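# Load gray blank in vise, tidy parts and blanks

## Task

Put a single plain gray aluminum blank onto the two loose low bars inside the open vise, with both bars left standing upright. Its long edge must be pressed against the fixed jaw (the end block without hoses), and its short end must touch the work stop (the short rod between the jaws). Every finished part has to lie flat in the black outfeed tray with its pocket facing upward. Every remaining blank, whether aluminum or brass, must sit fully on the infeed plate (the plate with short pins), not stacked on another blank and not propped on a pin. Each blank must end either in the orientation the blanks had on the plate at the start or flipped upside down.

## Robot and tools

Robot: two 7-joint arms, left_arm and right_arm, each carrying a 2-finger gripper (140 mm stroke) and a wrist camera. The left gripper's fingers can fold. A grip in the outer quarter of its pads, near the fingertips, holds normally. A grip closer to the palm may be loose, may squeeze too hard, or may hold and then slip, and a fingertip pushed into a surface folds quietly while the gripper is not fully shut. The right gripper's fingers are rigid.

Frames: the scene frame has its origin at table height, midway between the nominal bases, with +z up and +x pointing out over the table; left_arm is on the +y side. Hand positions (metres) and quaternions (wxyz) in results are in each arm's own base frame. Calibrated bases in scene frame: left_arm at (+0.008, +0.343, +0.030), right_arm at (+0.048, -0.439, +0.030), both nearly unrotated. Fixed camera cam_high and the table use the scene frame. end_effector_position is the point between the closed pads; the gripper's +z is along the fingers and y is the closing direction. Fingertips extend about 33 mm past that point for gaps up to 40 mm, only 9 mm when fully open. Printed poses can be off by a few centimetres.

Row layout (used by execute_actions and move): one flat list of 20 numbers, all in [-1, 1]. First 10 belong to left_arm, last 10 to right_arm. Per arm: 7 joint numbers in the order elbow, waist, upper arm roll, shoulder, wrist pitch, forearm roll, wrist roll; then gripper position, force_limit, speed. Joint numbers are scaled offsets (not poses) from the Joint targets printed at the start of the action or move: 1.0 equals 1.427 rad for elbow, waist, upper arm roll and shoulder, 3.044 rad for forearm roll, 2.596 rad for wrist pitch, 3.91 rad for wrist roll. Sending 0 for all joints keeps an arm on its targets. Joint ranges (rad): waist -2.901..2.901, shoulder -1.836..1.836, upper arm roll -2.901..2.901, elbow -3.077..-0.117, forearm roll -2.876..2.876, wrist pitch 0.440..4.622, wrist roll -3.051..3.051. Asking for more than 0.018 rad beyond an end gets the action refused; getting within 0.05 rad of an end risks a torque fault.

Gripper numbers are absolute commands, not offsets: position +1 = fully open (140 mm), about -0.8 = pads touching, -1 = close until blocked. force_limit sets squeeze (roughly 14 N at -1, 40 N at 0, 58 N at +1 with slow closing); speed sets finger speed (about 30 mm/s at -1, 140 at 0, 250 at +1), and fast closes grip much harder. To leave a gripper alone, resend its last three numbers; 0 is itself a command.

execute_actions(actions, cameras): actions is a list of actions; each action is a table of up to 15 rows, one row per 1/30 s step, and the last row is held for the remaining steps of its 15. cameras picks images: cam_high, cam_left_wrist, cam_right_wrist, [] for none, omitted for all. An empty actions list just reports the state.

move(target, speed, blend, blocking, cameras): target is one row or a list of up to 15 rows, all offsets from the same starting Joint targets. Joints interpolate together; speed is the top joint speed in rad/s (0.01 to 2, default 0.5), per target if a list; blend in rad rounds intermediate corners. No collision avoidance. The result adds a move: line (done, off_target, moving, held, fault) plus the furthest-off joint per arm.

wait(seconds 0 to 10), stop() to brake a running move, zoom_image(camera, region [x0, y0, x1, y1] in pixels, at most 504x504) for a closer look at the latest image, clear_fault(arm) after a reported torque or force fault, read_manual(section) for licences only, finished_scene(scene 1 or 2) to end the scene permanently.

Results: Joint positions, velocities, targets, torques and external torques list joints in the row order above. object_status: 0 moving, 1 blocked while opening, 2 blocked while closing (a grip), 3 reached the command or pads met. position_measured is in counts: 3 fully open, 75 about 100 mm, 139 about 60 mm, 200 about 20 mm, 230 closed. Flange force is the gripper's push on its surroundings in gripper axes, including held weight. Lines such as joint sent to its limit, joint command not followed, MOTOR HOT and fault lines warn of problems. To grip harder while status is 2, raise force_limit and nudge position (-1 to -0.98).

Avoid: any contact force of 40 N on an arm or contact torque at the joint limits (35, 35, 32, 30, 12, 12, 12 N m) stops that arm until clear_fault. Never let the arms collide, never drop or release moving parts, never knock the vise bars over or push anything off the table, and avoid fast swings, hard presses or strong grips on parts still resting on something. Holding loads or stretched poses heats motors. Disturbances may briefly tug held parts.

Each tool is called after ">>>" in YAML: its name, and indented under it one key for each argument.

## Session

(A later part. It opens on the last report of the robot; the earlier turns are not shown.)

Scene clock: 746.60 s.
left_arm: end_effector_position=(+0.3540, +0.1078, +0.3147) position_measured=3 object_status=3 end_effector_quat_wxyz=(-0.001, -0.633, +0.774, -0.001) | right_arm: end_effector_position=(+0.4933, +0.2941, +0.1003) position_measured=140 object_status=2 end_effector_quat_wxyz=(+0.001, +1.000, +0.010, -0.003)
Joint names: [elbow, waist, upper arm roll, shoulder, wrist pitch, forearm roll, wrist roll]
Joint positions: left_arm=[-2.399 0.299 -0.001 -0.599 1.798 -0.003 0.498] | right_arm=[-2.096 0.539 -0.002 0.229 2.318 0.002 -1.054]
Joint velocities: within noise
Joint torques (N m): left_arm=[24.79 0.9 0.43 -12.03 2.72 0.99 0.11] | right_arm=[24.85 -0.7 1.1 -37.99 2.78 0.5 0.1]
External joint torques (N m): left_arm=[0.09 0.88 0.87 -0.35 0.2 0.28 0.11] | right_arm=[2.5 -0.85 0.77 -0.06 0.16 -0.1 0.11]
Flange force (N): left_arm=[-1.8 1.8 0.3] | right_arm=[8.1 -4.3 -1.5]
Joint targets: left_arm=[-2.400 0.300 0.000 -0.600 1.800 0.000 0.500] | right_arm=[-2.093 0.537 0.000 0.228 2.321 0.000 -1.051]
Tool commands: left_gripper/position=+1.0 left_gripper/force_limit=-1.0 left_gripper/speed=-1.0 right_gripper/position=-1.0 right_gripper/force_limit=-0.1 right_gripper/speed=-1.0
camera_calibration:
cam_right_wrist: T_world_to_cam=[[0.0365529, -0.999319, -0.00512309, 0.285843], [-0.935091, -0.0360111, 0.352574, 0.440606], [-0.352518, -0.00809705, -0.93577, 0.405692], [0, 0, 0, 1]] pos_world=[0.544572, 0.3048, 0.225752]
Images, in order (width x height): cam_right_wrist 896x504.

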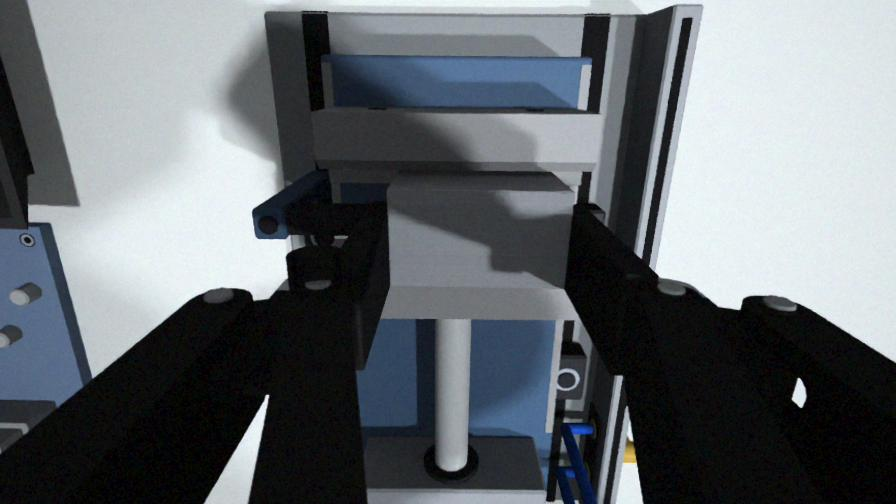

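>>> move:
  target: [0,0,0,0,0,0,0,1,-1,-1,0.006971,-0.001399,0,0.005075,-0.001042,0,-0.000714,-1,-0.1,-1]
  speed: 0.02
  cameras: ["cam_right_wrist"]

>>> zoom_image:
  camera: "cam_right_wrist"
  region: [530, 140, 610, 210]

Scene clock: 766.57 s.
left_arm: end_effector_position=(+0.3540, +0.1078, +0.3147) position_measured=3 object_status=3 end_effector_quat_wxyz=(-0.001, -0.633, +0.774, -0.001) | right_arm: end_effector_position=(+0.4952, +0.2950, +0.0994) position_measured=140 object_status=2 end_effector_quat_wxyz=(+0.001, +1.000, +0.009, -0.003)
Joint names: [elbow, waist, upper arm roll, shoulder, wrist pitch, forearm roll, wrist roll]
Joint positions: left_arm=[-2.399 0.299 -0.001 -0.599 1.798 -0.003 0.498] | right_arm=[-2.088 0.538 -0.001 0.236 2.317 0.002 -1.054]
Joint velocities: within noise
Joint torques (N m): left_arm=[24.81 0.89 0.43 -11.98 2.72 0.98 0.11] | right_arm=[26.52 -1.41 0.76 -38.22 3.25 0.51 -0.07]
External joint torques (N m): left_arm=[0.25 0.94 0.96 -0.43 0.23 0.27 0.11] | right_arm=[4.12 -1.45 0.51 -0.03 0.61 -0.1 -0.07]
Flange force (N): left_arm=[-2.0 1.8 -0.1] | right_arm=[13.7 -6.2 -1.5]
Joint targets: left_arm=[-2.400 0.300 0.000 -0.600 1.800 0.000 0.500] | right_arm=[-2.083 0.535 0.000 0.235 2.319 0.000 -1.054]
move: done
camera_calibration:
cam_right_wrist: T_world_to_cam=[[0.0361029, -0.999335, -0.00511856, 0.286912], [-0.934996, -0.0355859, 0.35287, 0.442587], [-0.352817, -0.00795379, -0.935659, 0.405566], [0, 0, 0, 1]] pos_world=[0.54655, 0.305697, 0.224765]
Images, in order (width x height): cam_right_wrist 896x504.

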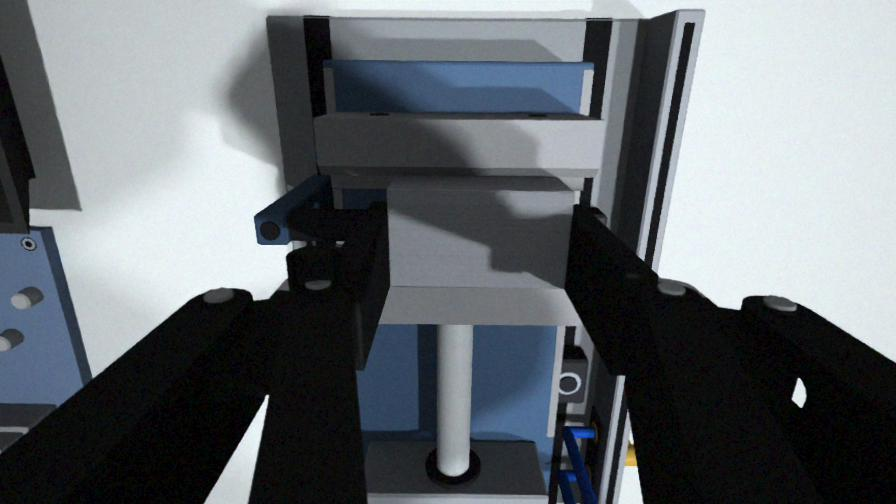

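Scaled by 6.300 from the camera's 896x504 image, which has a finer 1280x720 frame.

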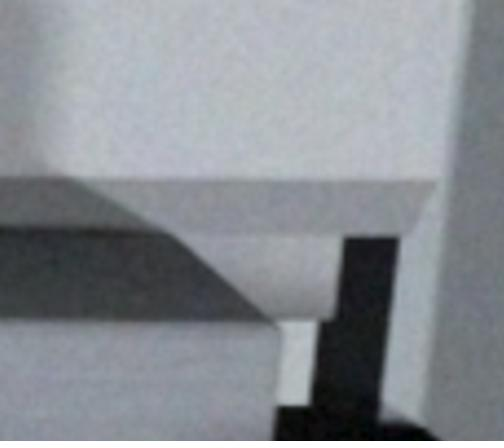

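>>> move:
  target: [0,0,0,0,0,0,0,1,-1,-1,0.005343,0.004211,0,0.003577,-0.00125,0,0.001589,-1,-0.1,-1]
  speed: 0.02
  cameras: []

Scene clock: 780.77 s.
left_arm: end_effector_position=(+0.3540, +0.1078, +0.3147) position_measured=3 object_status=3 end_effector_quat_wxyz=(-0.001, -0.633, +0.774, -0.001) | right_arm: end_effector_position=(+0.4953, +0.2967, +0.0990) position_measured=140 object_status=2 end_effector_quat_wxyz=(+0.002, +1.000, +0.010, -0.005)
Joint names: [elbow, waist, upper arm roll, shoulder, wrist pitch, forearm roll, wrist roll]
Joint positions: left_arm=[-2.399 0.299 -0.001 -0.599 1.798 -0.003 0.498] | right_arm=[-2.081 0.54 -0.001 0.241 2.312 0.002 -1.053]
Joint velocities: left_arm=[within noise] | right_arm=[0.001 0 -0.001 0 -0.003 0.001 0.004]
Joint torques (N m): left_arm=[24.83 0.82 0.44 -12.01 2.72 1 0.1] | right_arm=[26.73 -0.04 0.77 -38.09 3.39 0.53 0.17]
External joint torques (N m): left_arm=[0.18 0.82 0.91 -0.33 0.21 0.28 0.1] | right_arm=[4.12 0.04 0.63 0.55 0.73 -0.08 0.17]
Flange force (N): left_arm=[-2.0 1.6 0.1] | right_arm=[13.9 -8.8 -0.4]
Joint targets: left_arm=[-2.400 0.300 0.000 -0.600 1.800 0.000 0.500] | right_arm=[-2.075 0.541 0.000 0.241 2.316 0.000 -1.048]
move: done
No camera images: "cameras" was empty.

>>> move:
  target: [0,0,0,0,0,0,0,1,-1,-1,0.005735,0.004186,0,0.001641,-0.00225,0,0.00158,-1,-0.1,-1]
  speed: 0.02
  cameras: ["cam_right_wrist"]

>>> zoom_image:
  camera: "cam_right_wrist"
  region: [530, 140, 610, 210]

>>> zoom_image:
  camera: "cam_right_wrist"
  region: [300, 140, 410, 230]

Scene clock: 789.17 s.
left_arm: end_effector_position=(+0.3540, +0.1078, +0.3147) position_measured=3 object_status=3 end_effector_quat_wxyz=(-0.001, -0.633, +0.774, -0.001) | right_arm: end_effector_position=(+0.4952, +0.3008, +0.1001) position_measured=140 object_status=2 end_effector_quat_wxyz=(+0.002, +1.000, +0.010, -0.005)
Joint names: [elbow, waist, upper arm roll, shoulder, wrist pitch, forearm roll, wrist roll]
Joint positions: left_arm=[-2.399 0.299 -0.001 -0.599 1.799 -0.003 0.498] | right_arm=[-2.073 0.546 -0.001 0.244 2.307 0.002 -1.047]
Joint velocities: left_arm=[within noise] | right_arm=[0.002 0.001 0.001 0.002 -0.003 0.001 0.004]
Joint torques (N m): left_arm=[24.79 0.87 0.49 -12.01 2.71 1 0.1] | right_arm=[26.78 -0.33 0.59 -39.33 3.3 0.53 0.08]
External joint torques (N m): left_arm=[0.11 0.91 1.01 -0.33 0.2 0.28 0.1] | right_arm=[4.28 -0.37 0.34 -0.78 0.67 -0.08 0.08]
Flange force (N): left_arm=[-2.1 1.8 0.2] | right_arm=[11.8 -6.8 -2.8]
Joint targets: left_arm=[-2.400 0.300 0.000 -0.600 1.800 0.000 0.500] | right_arm=[-2.067 0.547 0.000 0.243 2.310 0.000 -1.042]
move: done
camera_calibration:
cam_right_wrist: T_world_to_cam=[[0.0376997, -0.999282, -0.00378736, 0.291722], [-0.934089, -0.0365862, 0.355162, 0.442067], [-0.355046, -0.00985177, -0.934797, 0.407869], [0, 0, 0, 1]] pos_world=[0.546744, 0.311705, 0.225374]
Images, in order (width x height): cam_right_wrist 896x504.

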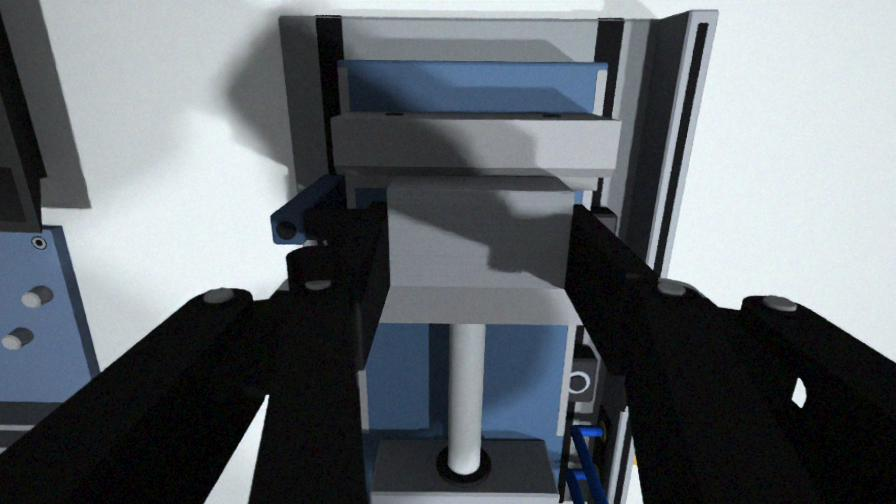

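Scaled by 6.300 from the camera's 896x504 image, which has a finer 1280x720 frame.

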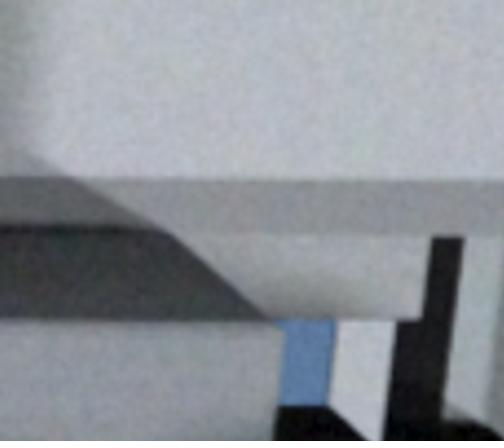

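Scaled by 4.582 from the camera's 896x504 image, which has a finer 1280x720 frame.

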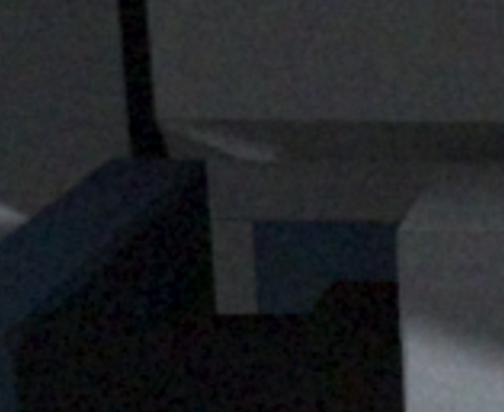

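>>> move:
  target: [0,0,0,0,0,0,0,1,-1,-1,0.002952,0.002029,0,0.002,-0.00047,0,0.000767,-1,-0.1,-1]
  speed: 0.02
  cameras: []

Scene clock: 797.70 s.
left_arm: end_effector_position=(+0.3540, +0.1078, +0.3147) position_measured=3 object_status=3 end_effector_quat_wxyz=(-0.001, -0.633, +0.774, -0.001) | right_arm: end_effector_position=(+0.4951, +0.3019, +0.1002) position_measured=140 object_status=2 end_effector_quat_wxyz=(+0.002, +1.000, +0.009, -0.005)
Joint names: [elbow, waist, upper arm roll, shoulder, wrist pitch, forearm roll, wrist roll]
Joint positions: left_arm=[-2.399 0.299 -0.001 -0.599 1.799 -0.003 0.498] | right_arm=[-2.069 0.548 -0.001 0.247 2.304 0.002 -1.044]
Joint velocities: within noise
Joint torques (N m): left_arm=[24.81 0.9 0.49 -11.96 2.7 0.99 0.1] | right_arm=[26.8 0.59 1.5 -38.96 3.5 0.52 0.17]
External joint torques (N m): left_arm=[0.24 0.94 1 -0.43 0.2 0.28 0.1] | right_arm=[4.4 0.56 1.25 -0.41 0.89 -0.08 0.17]
Flange force (N): left_arm=[-2.1 1.8 -0.1] | right_arm=[11.9 -9.0 -1.8]
Joint targets: left_arm=[-2.400 0.300 0.000 -0.600 1.800 0.000 0.500] | right_arm=[-2.063 0.550 0.000 0.246 2.308 0.000 -1.039]
move: done
No camera images: "cameras" was empty.

>>> execute_actions:
  actions: []
  cameras: ["cam_right_wrist"]

Scene clock: 818.87 s.
left_arm: end_effector_position=(+0.3540, +0.1078, +0.3147) position_measured=3 object_status=3 end_effector_quat_wxyz=(-0.001, -0.633, +0.774, -0.001) | right_arm: end_effector_position=(+0.4951, +0.3019, +0.1002) position_measured=140 object_status=2 end_effector_quat_wxyz=(+0.002, +1.000, +0.009, -0.005)
Joint names: [elbow, waist, upper arm roll, shoulder, wrist pitch, forearm roll, wrist roll]
Joint positions: left_arm=[-2.399 0.299 -0.001 -0.599 1.799 -0.003 0.498] | right_arm=[-2.068 0.548 -0.001 0.247 2.304 0.002 -1.043]
Joint velocities: within noise
Joint torques (N m): left_arm=[24.82 0.83 0.48 -12.04 2.7 0.99 0.07] | right_arm=[26.44 0.53 1.47 -39.08 3.56 0.53 0.21]
External joint torques (N m): left_arm=[0.16 0.82 0.93 -0.39 0.19 0.27 0.07] | right_arm=[3.95 0.52 1.24 -0.49 0.93 -0.08 0.21]
Flange force (N): left_arm=[-1.8 1.8 0.0] | right_arm=[10.2 -8.0 -1.5]
Joint targets: left_arm=[-2.400 0.300 0.000 -0.600 1.800 0.000 0.500] | right_arm=[-2.063 0.550 0.000 0.246 2.308 0.000 -1.039]
Tool commands: left_gripper/position=+1.0 left_gripper/force_limit=-1.0 left_gripper/speed=-1.0 right_gripper/position=-1.0 right_gripper/force_limit=-0.1 right_gripper/speed=-1.0
camera_calibration:
cam_right_wrist: T_world_to_cam=[[0.0355095, -0.999365, -0.00279727, 0.293913], [-0.933641, -0.0341723, 0.356575, 0.440934], [-0.356445, -0.0100502, -0.934262, 0.408636], [0, 0, 0, 1]] pos_world=[0.546894, 0.312901, 0.22537]
Images, in order (width x height): cam_right_wrist 896x504.

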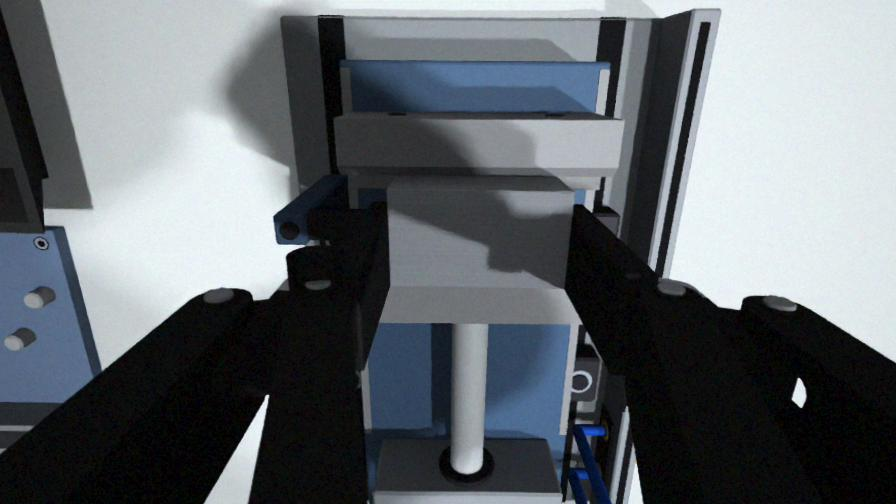

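>>> move:
  target: [0,0,0,0,0,0,0,1,-1,-1,0.0021,0.00154,0,0.00147,-0.00037,0,0.00056,-1,-0.1,-1]
  speed: 0.1
  cameras: []

Scene clock: 831.07 s.
left_arm: end_effector_position=(+0.3540, +0.1078, +0.3147) position_measured=3 object_status=3 end_effector_quat_wxyz=(-0.001, -0.633, +0.774, -0.001) | right_arm: end_effector_position=(+0.4951, +0.3020, +0.1002) position_measured=140 object_status=2 end_effector_quat_wxyz=(+0.003, +1.000, +0.009, -0.006)
Joint names: [elbow, waist, upper arm roll, shoulder, wrist pitch, forearm roll, wrist roll]
Joint positions: left_arm=[-2.399 0.299 -0.001 -0.599 1.799 -0.003 0.498] | right_arm=[-2.066 0.549 -0.001 0.248 2.301 0.001 -1.042]
Joint velocities: within noise
Joint torques (N m): left_arm=[24.8 0.88 0.47 -11.97 2.72 0.99 0.1] | right_arm=[27.11 1.6 2.02 -38.59 3.8 0.78 0.05]
External joint torques (N m): left_arm=[0.19 0.81 0.86 -0.37 0.21 0.27 0.1] | right_arm=[4.65 1.47 1.67 0.01 1.19 0.17 0.05]
Flange force (N): left_arm=[-1.8 1.6 0.0] | right_arm=[12.9 -10.7 -0.7]
Joint targets: left_arm=[-2.400 0.300 0.000 -0.600 1.800 0.000 0.500] | right_arm=[-2.060 0.552 0.000 0.248 2.308 0.000 -1.036]
move: done
No camera images: "cameras" was empty.

>>> move:
  target: [0,0,0,0,0,0,0,1,-1,-1,-0.00074,0,0,0.00168,0.00133,0,0,-1,-0.1,-1]
  speed: 0.1
  cameras: []

Scene clock: 838.27 s.
left_arm: end_effector_position=(+0.3540, +0.1078, +0.3147) position_measured=3 object_status=3 end_effector_quat_wxyz=(-0.001, -0.633, +0.774, -0.001) | right_arm: end_effector_position=(+0.4951, +0.3020, +0.0995) position_measured=140 object_status=2 end_effector_quat_wxyz=(+0.004, +1.000, +0.008, -0.006)
Joint names: [elbow, waist, upper arm roll, shoulder, wrist pitch, forearm roll, wrist roll]
Joint positions: left_arm=[-2.399 0.299 -0.001 -0.599 1.799 -0.003 0.498] | right_arm=[-2.065 0.549 -0.001 0.25 2.301 0.001 -1.04]
Joint velocities: within noise
Joint torques (N m): left_arm=[24.8 0.83 0.43 -12.01 2.71 0.98 0.1] | right_arm=[25.61 1.4 2.16 -38.41 3.62 0.81 0.12]
External joint torques (N m): left_arm=[0.12 0.8 0.85 -0.31 0.2 0.26 0.1] | right_arm=[3.1 1.29 1.83 0.38 0.99 0.21 0.12]
Flange force (N): left_arm=[-1.8 1.6 0.2] | right_arm=[8.8 -8.3 0.6]
Joint targets: left_arm=[-2.400 0.300 0.000 -0.600 1.800 0.000 0.500] | right_arm=[-2.061 0.552 0.000 0.250 2.311 0.000 -1.036]
move: done
No camera images: "cameras" was empty.

>>> move:
  target: [0,0,0,0,0,0,0,1,-1,-1,-0.00074,0,0,0.00168,0.00133,0,0,-1,-0.1,-1]
  speed: 0.1
  cameras: []

Scene clock: 840.23 s.
left_arm: end_effector_position=(+0.3540, +0.1078, +0.3147) position_measured=3 object_status=3 end_effector_quat_wxyz=(-0.001, -0.633, +0.774, -0.001) | right_arm: end_effector_position=(+0.4951, +0.3020, +0.0991) position_measured=140 object_status=2 end_effector_quat_wxyz=(+0.004, +1.000, +0.008, -0.006)
Joint names: [elbow, waist, upper arm roll, shoulder, wrist pitch, forearm roll, wrist roll]
Joint positions: left_arm=[-2.399 0.299 -0.001 -0.599 1.799 -0.003 0.498] | right_arm=[-2.065 0.549 -0.001 0.251 2.301 0.001 -1.04]
Joint velocities: within noise
Joint torques (N m): left_arm=[24.83 0.85 0.44 -11.96 2.7 0.99 0.06] | right_arm=[25.31 1.42 2.2 -37.5 4.02 0.82 0.17]
External joint torques (N m): left_arm=[0.27 0.82 0.87 -0.47 0.21 0.27 0.06] | right_arm=[2.89 1.34 1.91 1.21 1.42 0.21 0.17]
Flange force (N): left_arm=[-1.7 1.7 -0.2] | right_arm=[9.4 -9.0 2.9]
Joint targets: left_arm=[-2.400 0.300 0.000 -0.600 1.800 0.000 0.500] | right_arm=[-2.062 0.552 0.000 0.253 2.314 0.000 -1.036]
move: off_target (right_arm); right_arm: the wrist pitch is farthest, 0.013 rad from its target
No camera images: "cameras" was empty.

>>> move:
  target: [0,0,0,0,0,0,0,1,-1,-1,-0.0005,0,0,0.00112,0.00089,0,0,-1,-0.1,-1]
  speed: 0.1
  cameras: ["cam_right_wrist"]

Scene clock: 843.20 s.
left_arm: end_effector_position=(+0.3540, +0.1078, +0.3147) position_measured=3 object_status=3 end_effector_quat_wxyz=(-0.001, -0.633, +0.774, -0.001) | right_arm: end_effector_position=(+0.4951, +0.3020, +0.0991) position_measured=140 object_status=2 end_effector_quat_wxyz=(+0.004, +1.000, +0.008, -0.006)
Joint names: [elbow, waist, upper arm roll, shoulder, wrist pitch, forearm roll, wrist roll]
Joint positions: left_arm=[-2.399 0.299 -0.001 -0.599 1.799 -0.003 0.498] | right_arm=[-2.065 0.549 -0.001 0.251 2.302 0.001 -1.04]
Joint velocities: within noise
Joint torques (N m): left_arm=[24.79 0.87 0.45 -12 2.7 0.99 0.11] | right_arm=[25.11 1.43 2.18 -36.62 4.32 0.82 0.14]
External joint torques (N m): left_arm=[0.2 0.8 0.83 -0.43 0.21 0.27 0.11] | right_arm=[2.68 1.33 1.86 2.03 1.71 0.22 0.14]
Flange force (N): left_arm=[-1.7 1.8 0.0] | right_arm=[10.4 -9.4 5.0]
Joint targets: left_arm=[-2.400 0.300 0.000 -0.600 1.800 0.000 0.500] | right_arm=[-2.063 0.552 0.000 0.254 2.317 0.000 -1.036]
move: off_target (right_arm); right_arm: the wrist pitch is farthest, 0.015 rad from its target
camera_calibration:
cam_right_wrist: T_world_to_cam=[[0.0339215, -0.999424, -0.000567661, 0.29458], [-0.932995, -0.0318704, 0.358475, 0.440138], [-0.358287, -0.0116304, -0.933539, 0.408928], [0, 0, 0, 1]] pos_world=[0.547167, 0.313194, 0.22414]
Images, in order (width x height): cam_right_wrist 896x504.

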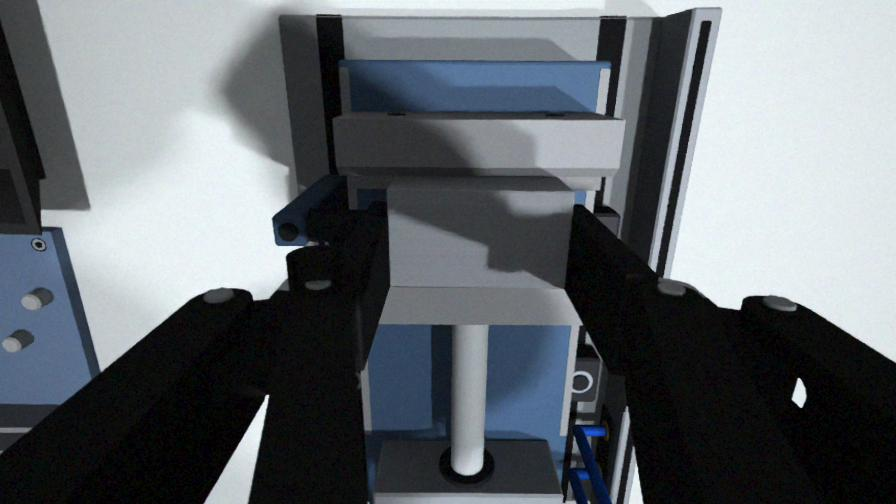

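>>> zoom_image:
  camera: "cam_right_wrist"
  region: [260, 100, 640, 340]

Scaled by 1.326 from the camera's 896x504 image, which has a finer 1280x720 frame.

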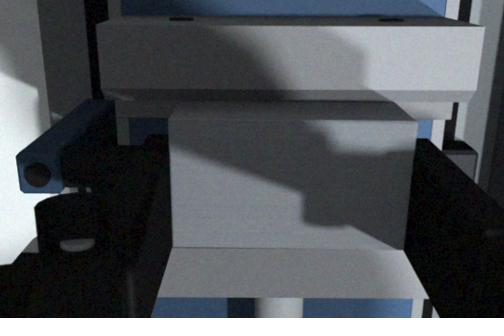

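>>> move:
  target: [0,0,0,0,0,0,0,1,-1,-1,0,0,0,0,0,0,0,0.12,-1,-1]
  speed: 0.1
  cameras: ["cam_right_wrist"]

Scene clock: 853.60 s.
left_arm: end_effector_position=(+0.3540, +0.1078, +0.3147) position_measured=3 object_status=3 end_effector_quat_wxyz=(-0.001, -0.633, +0.774, -0.001) | right_arm: end_effector_position=(+0.4974, +0.3047, +0.0991) position_measured=114 object_status=0 end_effector_quat_wxyz=(+0.001, +1.000, +0.009, -0.002)
Joint names: [elbow, waist, upper arm roll, shoulder, wrist pitch, forearm roll, wrist roll]
Joint positions: left_arm=[-2.399 0.299 -0.001 -0.599 1.799 -0.003 0.498] | right_arm=[-2.064 0.551 -0.001 0.253 2.312 0.001 -1.04]
Joint velocities: within noise
Joint torques (N m): left_arm=[24.83 0.85 0.48 -11.99 2.71 1 0.11] | right_arm=[24.22 0.09 1.05 -37.73 2.85 0.62 0.11]
External joint torques (N m): left_arm=[0.22 0.78 0.87 -0.41 0.2 0.28 0.11] | right_arm=[1.71 0.2 0.93 1.11 0.2 0.01 0.11]
Flange force (N): left_arm=[-1.8 1.7 -0.1] | right_arm=[7.5 -5.6 1.0]
Joint targets: left_arm=[-2.400 0.300 0.000 -0.600 1.800 0.000 0.500] | right_arm=[-2.063 0.552 0.000 0.254 2.317 0.000 -1.036]
move: done
camera_calibration:
cam_right_wrist: T_world_to_cam=[[0.0350405, -0.999372, -0.00523143, 0.297015], [-0.935846, -0.0346489, 0.350702, 0.445348], [-0.350663, -0.00739296, -0.936473, 0.405043], [0, 0, 0, 1]] pos_world=[0.548403, 0.315254, 0.224681]
Images, in order (width x height): cam_right_wrist 896x504.

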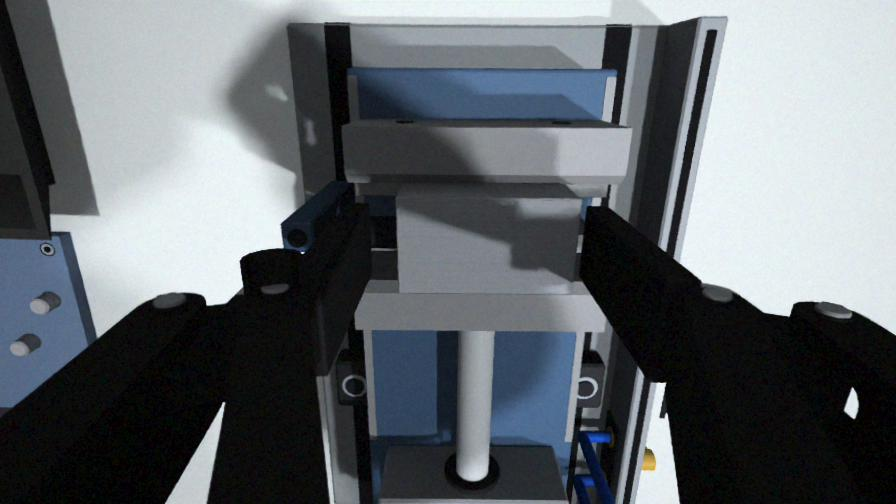

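>>> move:
  target: [0,0,0,0,0,0,0,1,-1,-1,0.0467,0,0,-0.0661,-0.0620,0,-0.0002,0.12,-1,-1]
  speed: 0.15
  cameras: ["cam_right_wrist"]

Scene clock: 862.23 s.
left_arm: end_effector_position=(+0.3540, +0.1078, +0.3147) position_measured=3 object_status=3 end_effector_quat_wxyz=(-0.001, -0.633, +0.774, -0.001) | right_arm: end_effector_position=(+0.5000, +0.3063, +0.1697) position_measured=114 object_status=3 end_effector_quat_wxyz=(-0.001, +1.000, +0.009, +0.001)
Joint names: [elbow, waist, upper arm roll, shoulder, wrist pitch, forearm roll, wrist roll]
Joint positions: left_arm=[-2.399 0.299 -0.001 -0.599 1.799 -0.003 0.498] | right_arm=[-1.997 0.551 -0.001 0.16 2.161 0.001 -1.039]
Joint velocities: left_arm=[within noise] | right_arm=[0.001 0 -0.001 0 -0.004 -0.001 -0.001]
Joint torques (N m): left_arm=[24.84 0.87 0.48 -11.99 2.71 0.99 0.12] | right_arm=[25.36 0.04 0.88 -36.64 2.4 0.71 0.07]
External joint torques (N m): left_arm=[0.22 0.88 0.96 -0.4 0.2 0.27 0.12] | right_arm=[1.43 0.14 0.83 0.68 -0.27 0.02 0.07]
Flange force (N): left_arm=[-2.0 1.8 -0.1] | right_arm=[6.3 -4.7 -1.6]
Joint targets: left_arm=[-2.400 0.300 0.000 -0.600 1.800 0.000 0.500] | right_arm=[-1.996 0.552 0.000 0.160 2.156 0.000 -1.037]
move: done
camera_calibration:
cam_right_wrist: T_world_to_cam=[[0.0350454, -0.999341, -0.00943271, 0.299677], [-0.938247, -0.0361506, 0.344073, 0.425868], [-0.344188, -0.00320797, -0.938895, 0.467902], [0, 0, 0, 1]] pos_world=[0.550113, 0.316376, 0.295608]
Images, in order (width x height): cam_right_wrist 896x504.

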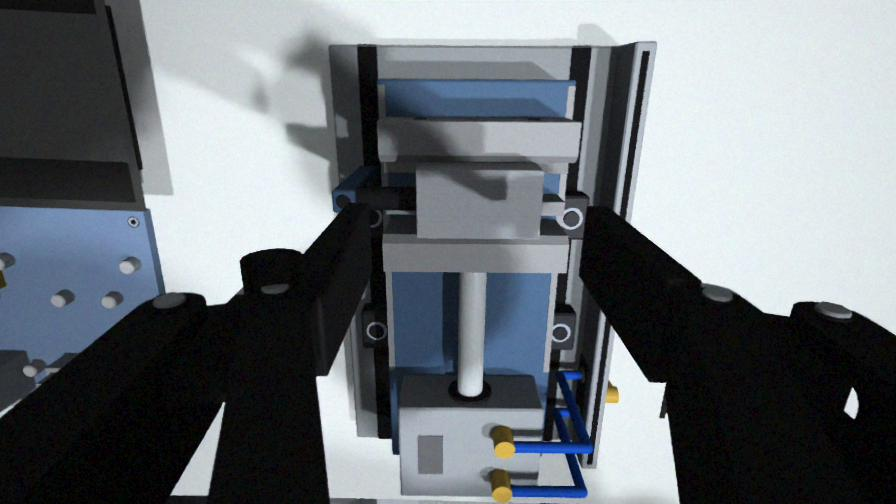

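>>> zoom_image:
  camera: "cam_right_wrist"
  region: [340, 100, 620, 290]

Scaled by 1.800 from the camera's 896x504 image, which has a finer 1280x720 frame.

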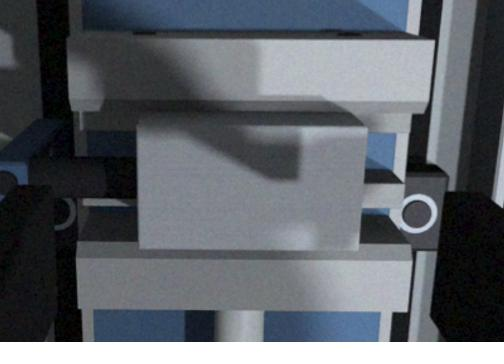

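>>> move:
  target: [0,0,0,0,0,0,0,1,-1,-1,0.02758,0.11359,0,0.02005,-0.00414,0,0.04151,0.12,-1,-1]
  speed: 0.2
  cameras: ["cam_right_wrist"]

Scene clock: 879.47 s.
left_arm: end_effector_position=(+0.3540, +0.1078, +0.3147) position_measured=3 object_status=3 end_effector_quat_wxyz=(-0.001, -0.633, +0.774, -0.001) | right_arm: end_effector_position=(+0.4503, +0.3907, +0.1704) position_measured=114 object_status=3 end_effector_quat_wxyz=(-0.002, +1.000, +0.011, +0.001)
Joint names: [elbow, waist, upper arm roll, shoulder, wrist pitch, forearm roll, wrist roll]
Joint positions: left_arm=[-2.4 0.299 -0.001 -0.599 1.799 -0.003 0.498] | right_arm=[-1.958 0.714 0.001 0.187 2.149 0.001 -0.88]
Joint velocities: left_arm=[within noise] | right_arm=[0 0.001 0.001 0 0 0 0.006]
Joint torques (N m): left_arm=[24.84 0.8 0.44 -11.96 2.72 0.97 0.08] | right_arm=[25.71 -0.29 0.92 -37.06 2.37 0.7 0.06]
External joint torques (N m): left_arm=[0.25 0.79 0.9 -0.38 0.22 0.25 0.08] | right_arm=[1.8 -0.29 0.74 1.05 -0.28 0.02 0.06]
Flange force (N): left_arm=[-1.8 1.5 -0.1] | right_arm=[7.9 -6.9 -1.7]
Joint targets: left_arm=[-2.400 0.300 0.000 -0.600 1.800 0.000 0.500] | right_arm=[-1.957 0.714 0.000 0.189 2.145 0.000 -0.875]
move: done
camera_calibration:
cam_right_wrist: T_world_to_cam=[[0.0402927, -0.999134, -0.0103961, 0.383489], [-0.937953, -0.0414077, 0.344281, 0.383933], [-0.344414, -0.00412096, -0.938809, 0.452233], [0, 0, 0, 1]] pos_world=[0.500414, 0.400918, 0.296367]
Images, in order (width x height): cam_right_wrist 896x504.

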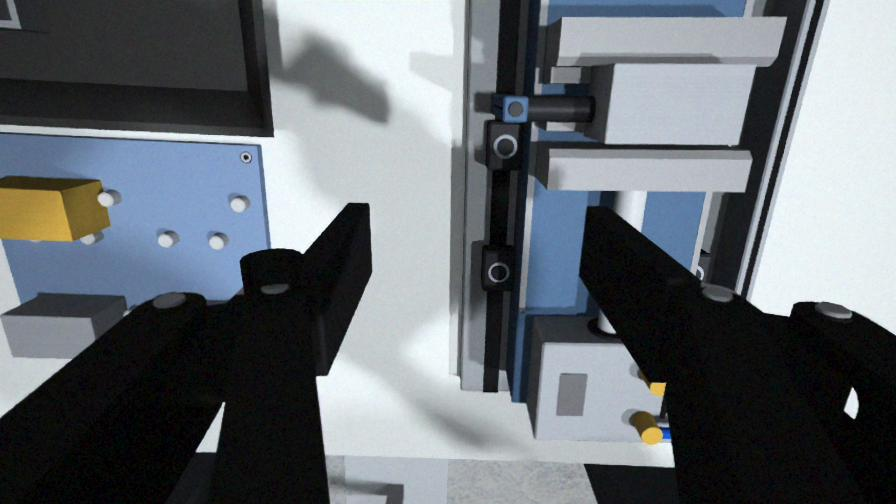

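>>> zoom_image:
  camera: "cam_right_wrist"
  region: [480, 0, 800, 200]

>>> zoom_image:
  camera: "cam_right_wrist"
  region: [520, 40, 640, 160]

Scaled by 1.575 from the camera's 896x504 image, which has a finer 1280x720 frame.

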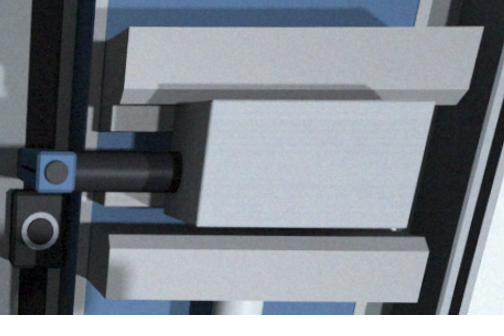

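Scaled by 4.200 from the camera's 896x504 image, which has a finer 1280x720 frame.

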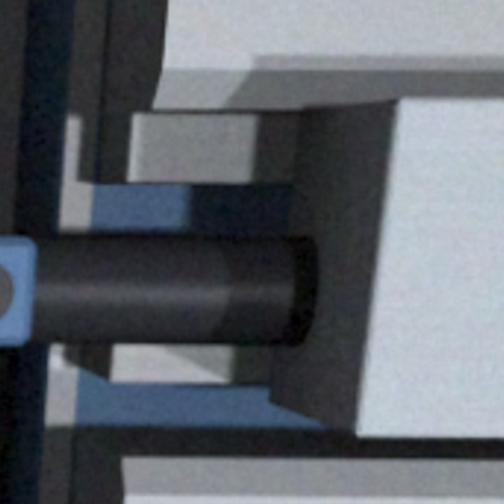

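>>> move:
  target: [0,0,0,0,0,0,0,1,-1,-1,-0.11603,-0.09746,0,-0.08744,0.01610,0,-0.03552,0.12,-1,-1]
  speed: 0.2
  cameras: ["cam_right_wrist"]

>>> zoom_image:
  camera: "cam_right_wrist"
  region: [320, 20, 600, 180]

Scene clock: 893.83 s.
left_arm: end_effector_position=(+0.3540, +0.1078, +0.3147) position_measured=3 object_status=3 end_effector_quat_wxyz=(-0.001, -0.633, +0.774, -0.001) | right_arm: end_effector_position=(+0.4620, +0.3003, +0.1698) position_measured=114 object_status=3 end_effector_quat_wxyz=(+0.001, +1.000, +0.007, -0.002)
Joint names: [elbow, waist, upper arm roll, shoulder, wrist pitch, forearm roll, wrist roll]
Joint positions: left_arm=[-2.4 0.299 -0.001 -0.599 1.799 -0.003 0.498] | right_arm=[-2.121 0.577 -0.001 0.065 2.183 0.001 -1.009]
Joint velocities: left_arm=[within noise] | right_arm=[-0.001 -0.001 0 0 0 -0.001 -0.007]
Joint torques (N m): left_arm=[24.83 0.85 0.46 -11.99 2.69 0.97 0.12] | right_arm=[24.67 -0.61 0.76 -33.78 2.85 0.69 -0.12]
External joint torques (N m): left_arm=[0.1 0.87 0.95 -0.26 0.17 0.25 0.12] | right_arm=[1.12 -0.44 0.86 -0.16 0.22 0.02 -0.12]
Flange force (N): left_arm=[-2.1 1.6 0.2] | right_arm=[2.9 -1.9 -1.0]
Joint targets: left_arm=[-2.400 0.300 0.000 -0.600 1.800 0.000 0.500] | right_arm=[-2.122 0.575 0.000 0.064 2.187 0.000 -1.014]
move: done
camera_calibration:
cam_right_wrist: T_world_to_cam=[[0.0308373, -0.999506, -0.00610229, 0.296359], [-0.936355, -0.0310239, 0.349682, 0.386616], [-0.349699, -0.00506935, -0.936849, 0.457701], [0, 0, 0, 1]] pos_world=[0.512929, 0.310527, 0.295412]
Images, in order (width x height): cam_right_wrist 896x504.

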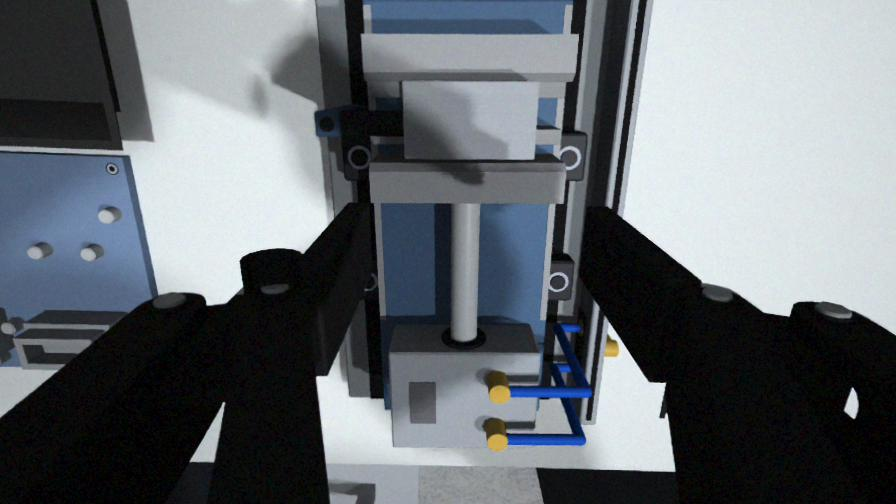

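Scaled by 1.800 from the camera's 896x504 image, which has a finer 1280x720 frame.

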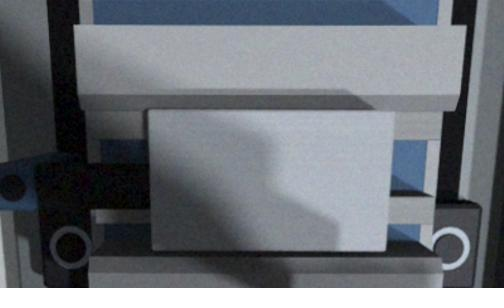

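>>> zoom_image:
  camera: "cam_right_wrist"
  region: [350, 50, 450, 110]

>>> zoom_image:
  camera: "cam_right_wrist"
  region: [490, 50, 590, 110]

Scaled by 5.040 from the camera's 896x504 image, which has a finer 1280x720 frame.

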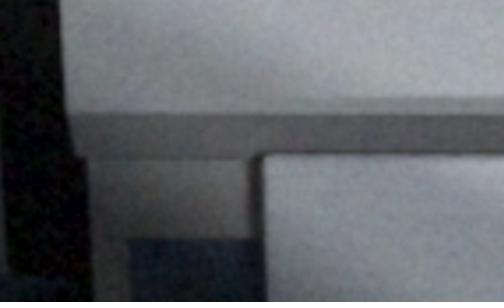

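Scaled by 5.040 from the camera's 896x504 image, which has a finer 1280x720 frame.

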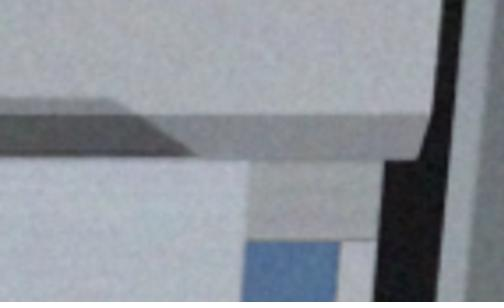

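>>> move:
  target: [0,0,0,0,0,0,0,1,-1,-1,0.29711,0.36479,0,0.21271,-0.04678,0,0.13319,0.12,-1,-1]
  speed: 0.35
  cameras: ["cam_right_wrist"]

Scene clock: 944.00 s.
left_arm: end_effector_position=(+0.3540, +0.1078, +0.3147) position_measured=3 object_status=3 end_effector_quat_wxyz=(-0.001, -0.633, +0.774, -0.001) | right_arm: end_effector_position=(+0.2986, +0.5845, +0.1705) position_measured=114 object_status=3 end_effector_quat_wxyz=(-0.002, +1.000, +0.012, +0.000)
Joint names: [elbow, waist, upper arm roll, shoulder, wrist pitch, forearm roll, wrist roll]
Joint positions: left_arm=[-2.4 0.299 -0.001 -0.599 1.799 -0.003 0.498] | right_arm=[-1.7 1.097 0.001 0.366 2.07 0.001 -0.498]
Joint velocities: left_arm=[within noise] | right_arm=[0 -0.001 0.001 0.001 0.001 0 0.006]
Joint torques (N m): left_arm=[24.81 0.84 0.47 -11.97 2.7 0.98 0.1] | right_arm=[26.16 -0.36 0.75 -43.05 2.32 0.69 0.05]
External joint torques (N m): left_arm=[0.17 0.87 0.96 -0.36 0.19 0.27 0.1] | right_arm=[1.7 -0.36 0.42 1.21 -0.33 0 0.06]
Flange force (N): left_arm=[-2.0 1.8 0.0] | right_arm=[5.9 -10.7 -1.8]
Joint targets: left_arm=[-2.400 0.300 0.000 -0.600 1.800 0.000 0.500] | right_arm=[-1.699 1.096 0.000 0.367 2.065 0.000 -0.493]
move: done
camera_calibration:
cam_right_wrist: T_world_to_cam=[[0.0421528, -0.999048, -0.011232, 0.582713], [-0.937299, -0.0434352, 0.345809, 0.250407], [-0.345968, -0.00404905, -0.938238, 0.401158], [0, 0, 0, 1]] pos_world=[0.348931, 0.594659, 0.296334]
Images, in order (width x height): cam_right_wrist 896x504.

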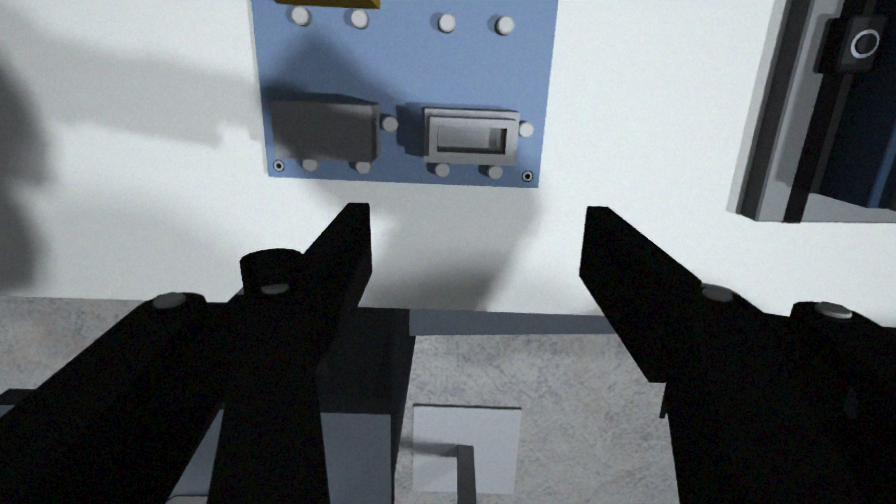

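>>> zoom_image:
  camera: "cam_right_wrist"
  region: [250, 80, 560, 200]

>>> zoom_image:
  camera: "cam_right_wrist"
  region: [410, 90, 550, 190]

Scaled by 1.626 from the camera's 896x504 image, which has a finer 1280x720 frame.

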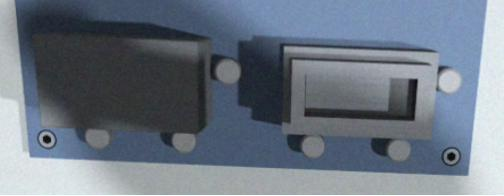

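Scaled by 3.600 from the camera's 896x504 image, which has a finer 1280x720 frame.

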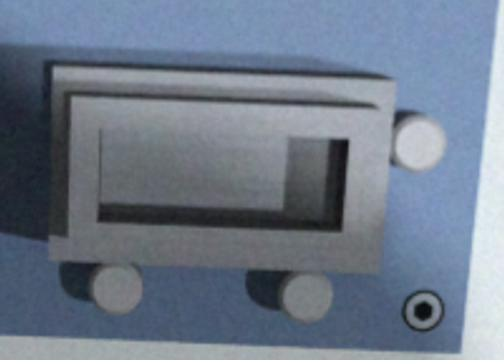

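>>> move:
  target: [0,0,0,0,0,0,0,1,-1,-1,-0.19736,-0.03366,0,-0.08185,0.06350,0,-0.01229,0.12,-1,-1]
  speed: 0.3
  cameras: ["cam_right_wrist"]

>>> zoom_image:
  camera: "cam_right_wrist"
  region: [200, 40, 440, 200]

Scene clock: 956.27 s.
left_arm: end_effector_position=(+0.3540, +0.1078, +0.3147) position_measured=3 object_status=3 end_effector_quat_wxyz=(-0.001, -0.633, +0.774, -0.001) | right_arm: end_effector_position=(+0.2979, +0.5198, +0.1294) position_measured=114 object_status=3 end_effector_quat_wxyz=(+0.002, +1.000, +0.007, -0.002)
Joint names: [elbow, waist, upper arm roll, shoulder, wrist pitch, forearm roll, wrist roll]
Joint positions: left_arm=[-2.4 0.299 -0.001 -0.599 1.799 -0.003 0.498] | right_arm=[-1.978 1.049 0.001 0.252 2.225 0.001 -0.536]
Joint velocities: left_arm=[within noise] | right_arm=[0 0.001 0 0.001 0.002 0 -0.006]
Joint torques (N m): left_arm=[24.84 0.87 0.41 -11.97 2.72 0.99 0.12] | right_arm=[24.3 -0.62 1.02 -39.52 2.81 0.65 -0.25]
External joint torques (N m): left_arm=[0.26 0.84 0.84 -0.42 0.22 0.27 0.12] | right_arm=[1 -0.73 0.69 0.07 0.19 0.04 -0.25]
Flange force (N): left_arm=[-1.8 1.6 -0.1] | right_arm=[2.7 -3.0 -0.4]
Joint targets: left_arm=[-2.400 0.300 0.000 -0.600 1.800 0.000 0.500] | right_arm=[-1.980 1.048 0.000 0.251 2.230 0.000 -0.541]
move: done
camera_calibration:
cam_right_wrist: T_world_to_cam=[[0.0321748, -0.999476, -0.00366343, 0.519845], [-0.93636, -0.0314246, 0.349633, 0.254144], [-0.349565, -0.0078191, -0.93688, 0.364978], [0, 0, 0, 1]] pos_world=[0.348827, 0.530412, 0.254987]
Images, in order (width x height): cam_right_wrist 896x504.

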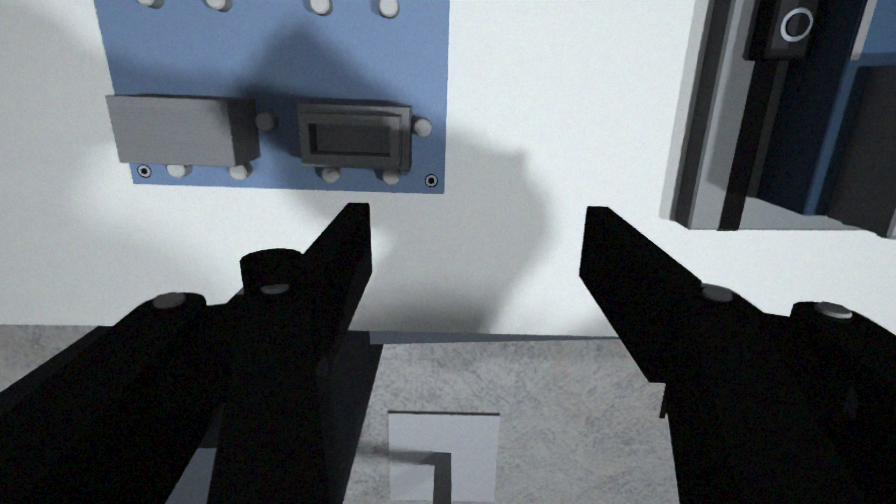

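Scaled by 2.100 from the camera's 896x504 image, which has a finer 1280x720 frame.

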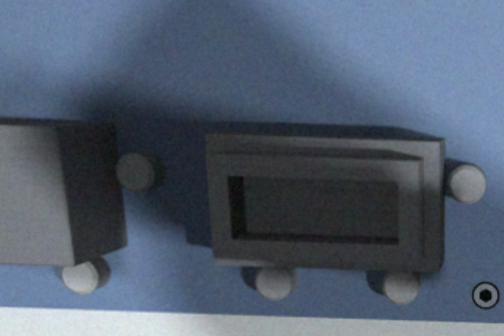

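>>> zoom_image:
  camera: "cam_right_wrist"
  region: [290, 90, 430, 190]

Scaled by 3.600 from the camera's 896x504 image, which has a finer 1280x720 frame.

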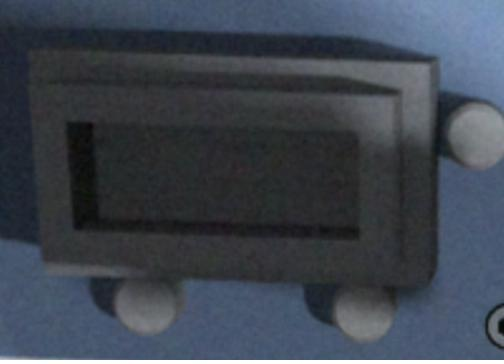

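>>> zoom_image:
  camera: "cam_right_wrist"
  region: [290, 95, 360, 135]

>>> zoom_image:
  camera: "cam_right_wrist"
  region: [370, 95, 440, 185]

Scaled by 7.200 from the camera's 896x504 image, which has a finer 1280x720 frame.

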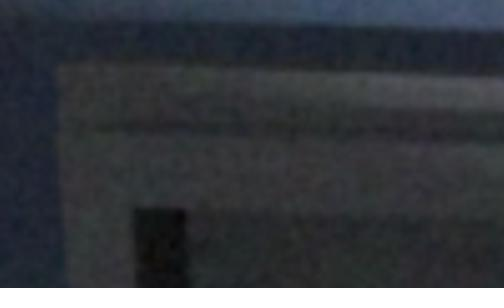

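Scaled by 5.600 from the camera's 896x504 image, which has a finer 1280x720 frame.

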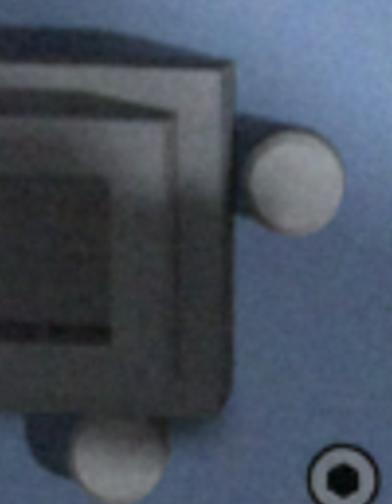

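>>> wait:
  seconds: 0
  cameras: ["cam_left_wrist", "cam_high"]

Scene clock: 988.67 s.
left_arm: end_effector_position=(+0.3540, +0.1078, +0.3147) position_measured=3 object_status=3 end_effector_quat_wxyz=(-0.001, -0.633, +0.774, -0.001) | right_arm: end_effector_position=(+0.2980, +0.5199, +0.1295) position_measured=114 object_status=3 end_effector_quat_wxyz=(+0.002, +1.000, +0.008, -0.001)
Joint names: [elbow, waist, upper arm roll, shoulder, wrist pitch, forearm roll, wrist roll]
Joint positions: left_arm=[-2.4 0.299 -0.001 -0.599 1.799 -0.003 0.498] | right_arm=[-1.979 1.049 0.001 0.252 2.226 0.001 -0.538]
Joint velocities: within noise
Joint torques (N m): left_arm=[24.8 0.82 0.47 -12 2.7 0.97 0.11] | right_arm=[24.46 -0.6 0.95 -39.41 2.78 0.64 -0.22]
External joint torques (N m): left_arm=[0.14 0.79 0.9 -0.36 0.19 0.26 0.11] | right_arm=[1.18 -0.57 0.76 0.12 0.16 0.02 -0.22]
Flange force (N): left_arm=[-1.8 1.7 0.1] | right_arm=[3.0 -3.9 -0.6]
Joint targets: left_arm=[-2.400 0.300 0.000 -0.600 1.800 0.000 0.500] | right_arm=[-1.980 1.048 0.000 0.251 2.230 0.000 -0.541]
Tool commands: left_gripper/position=+1.0 left_gripper/force_limit=-1.0 left_gripper/speed=-1.0 right_gripper/position=+0.12 right_gripper/force_limit=-1.0 right_gripper/speed=-1.0
camera_calibration:
cam_left_wrist: T_world_to_cam=[[-0.980164, 0.198183, 0.00139597, 0.332158], [0.187158, 0.923277, 0.335456, -0.263279], [0.0651927, 0.329063, -0.942055, 0.380803], [0, 0, 0, 1]] pos_world=[0.350019, 0.0519436, 0.446592]
Images, in order (width x height): cam_high 896x504, cam_left_wrist 896x504.

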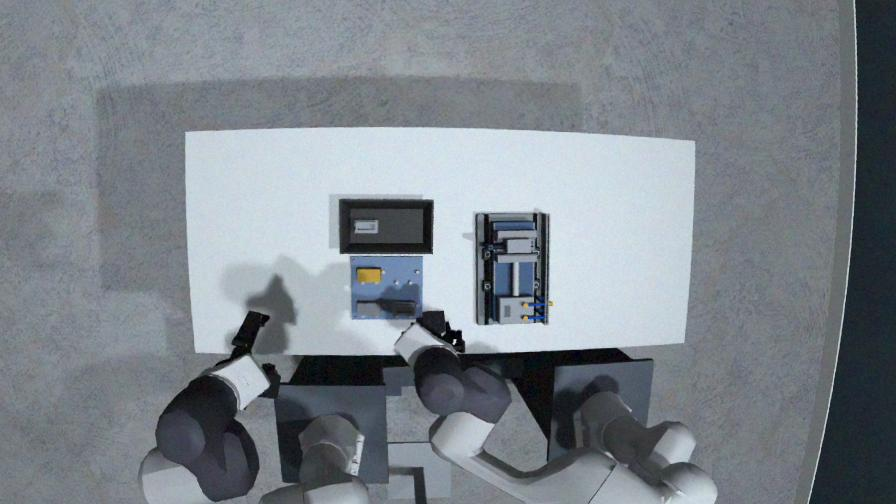

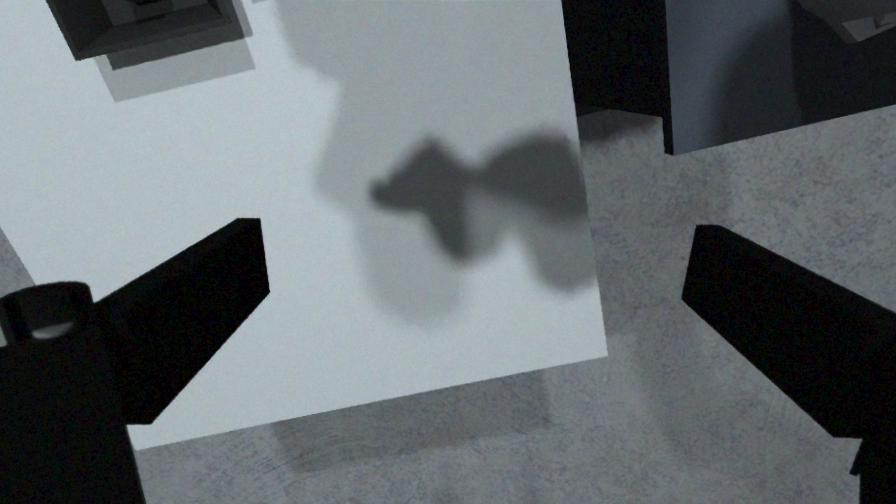

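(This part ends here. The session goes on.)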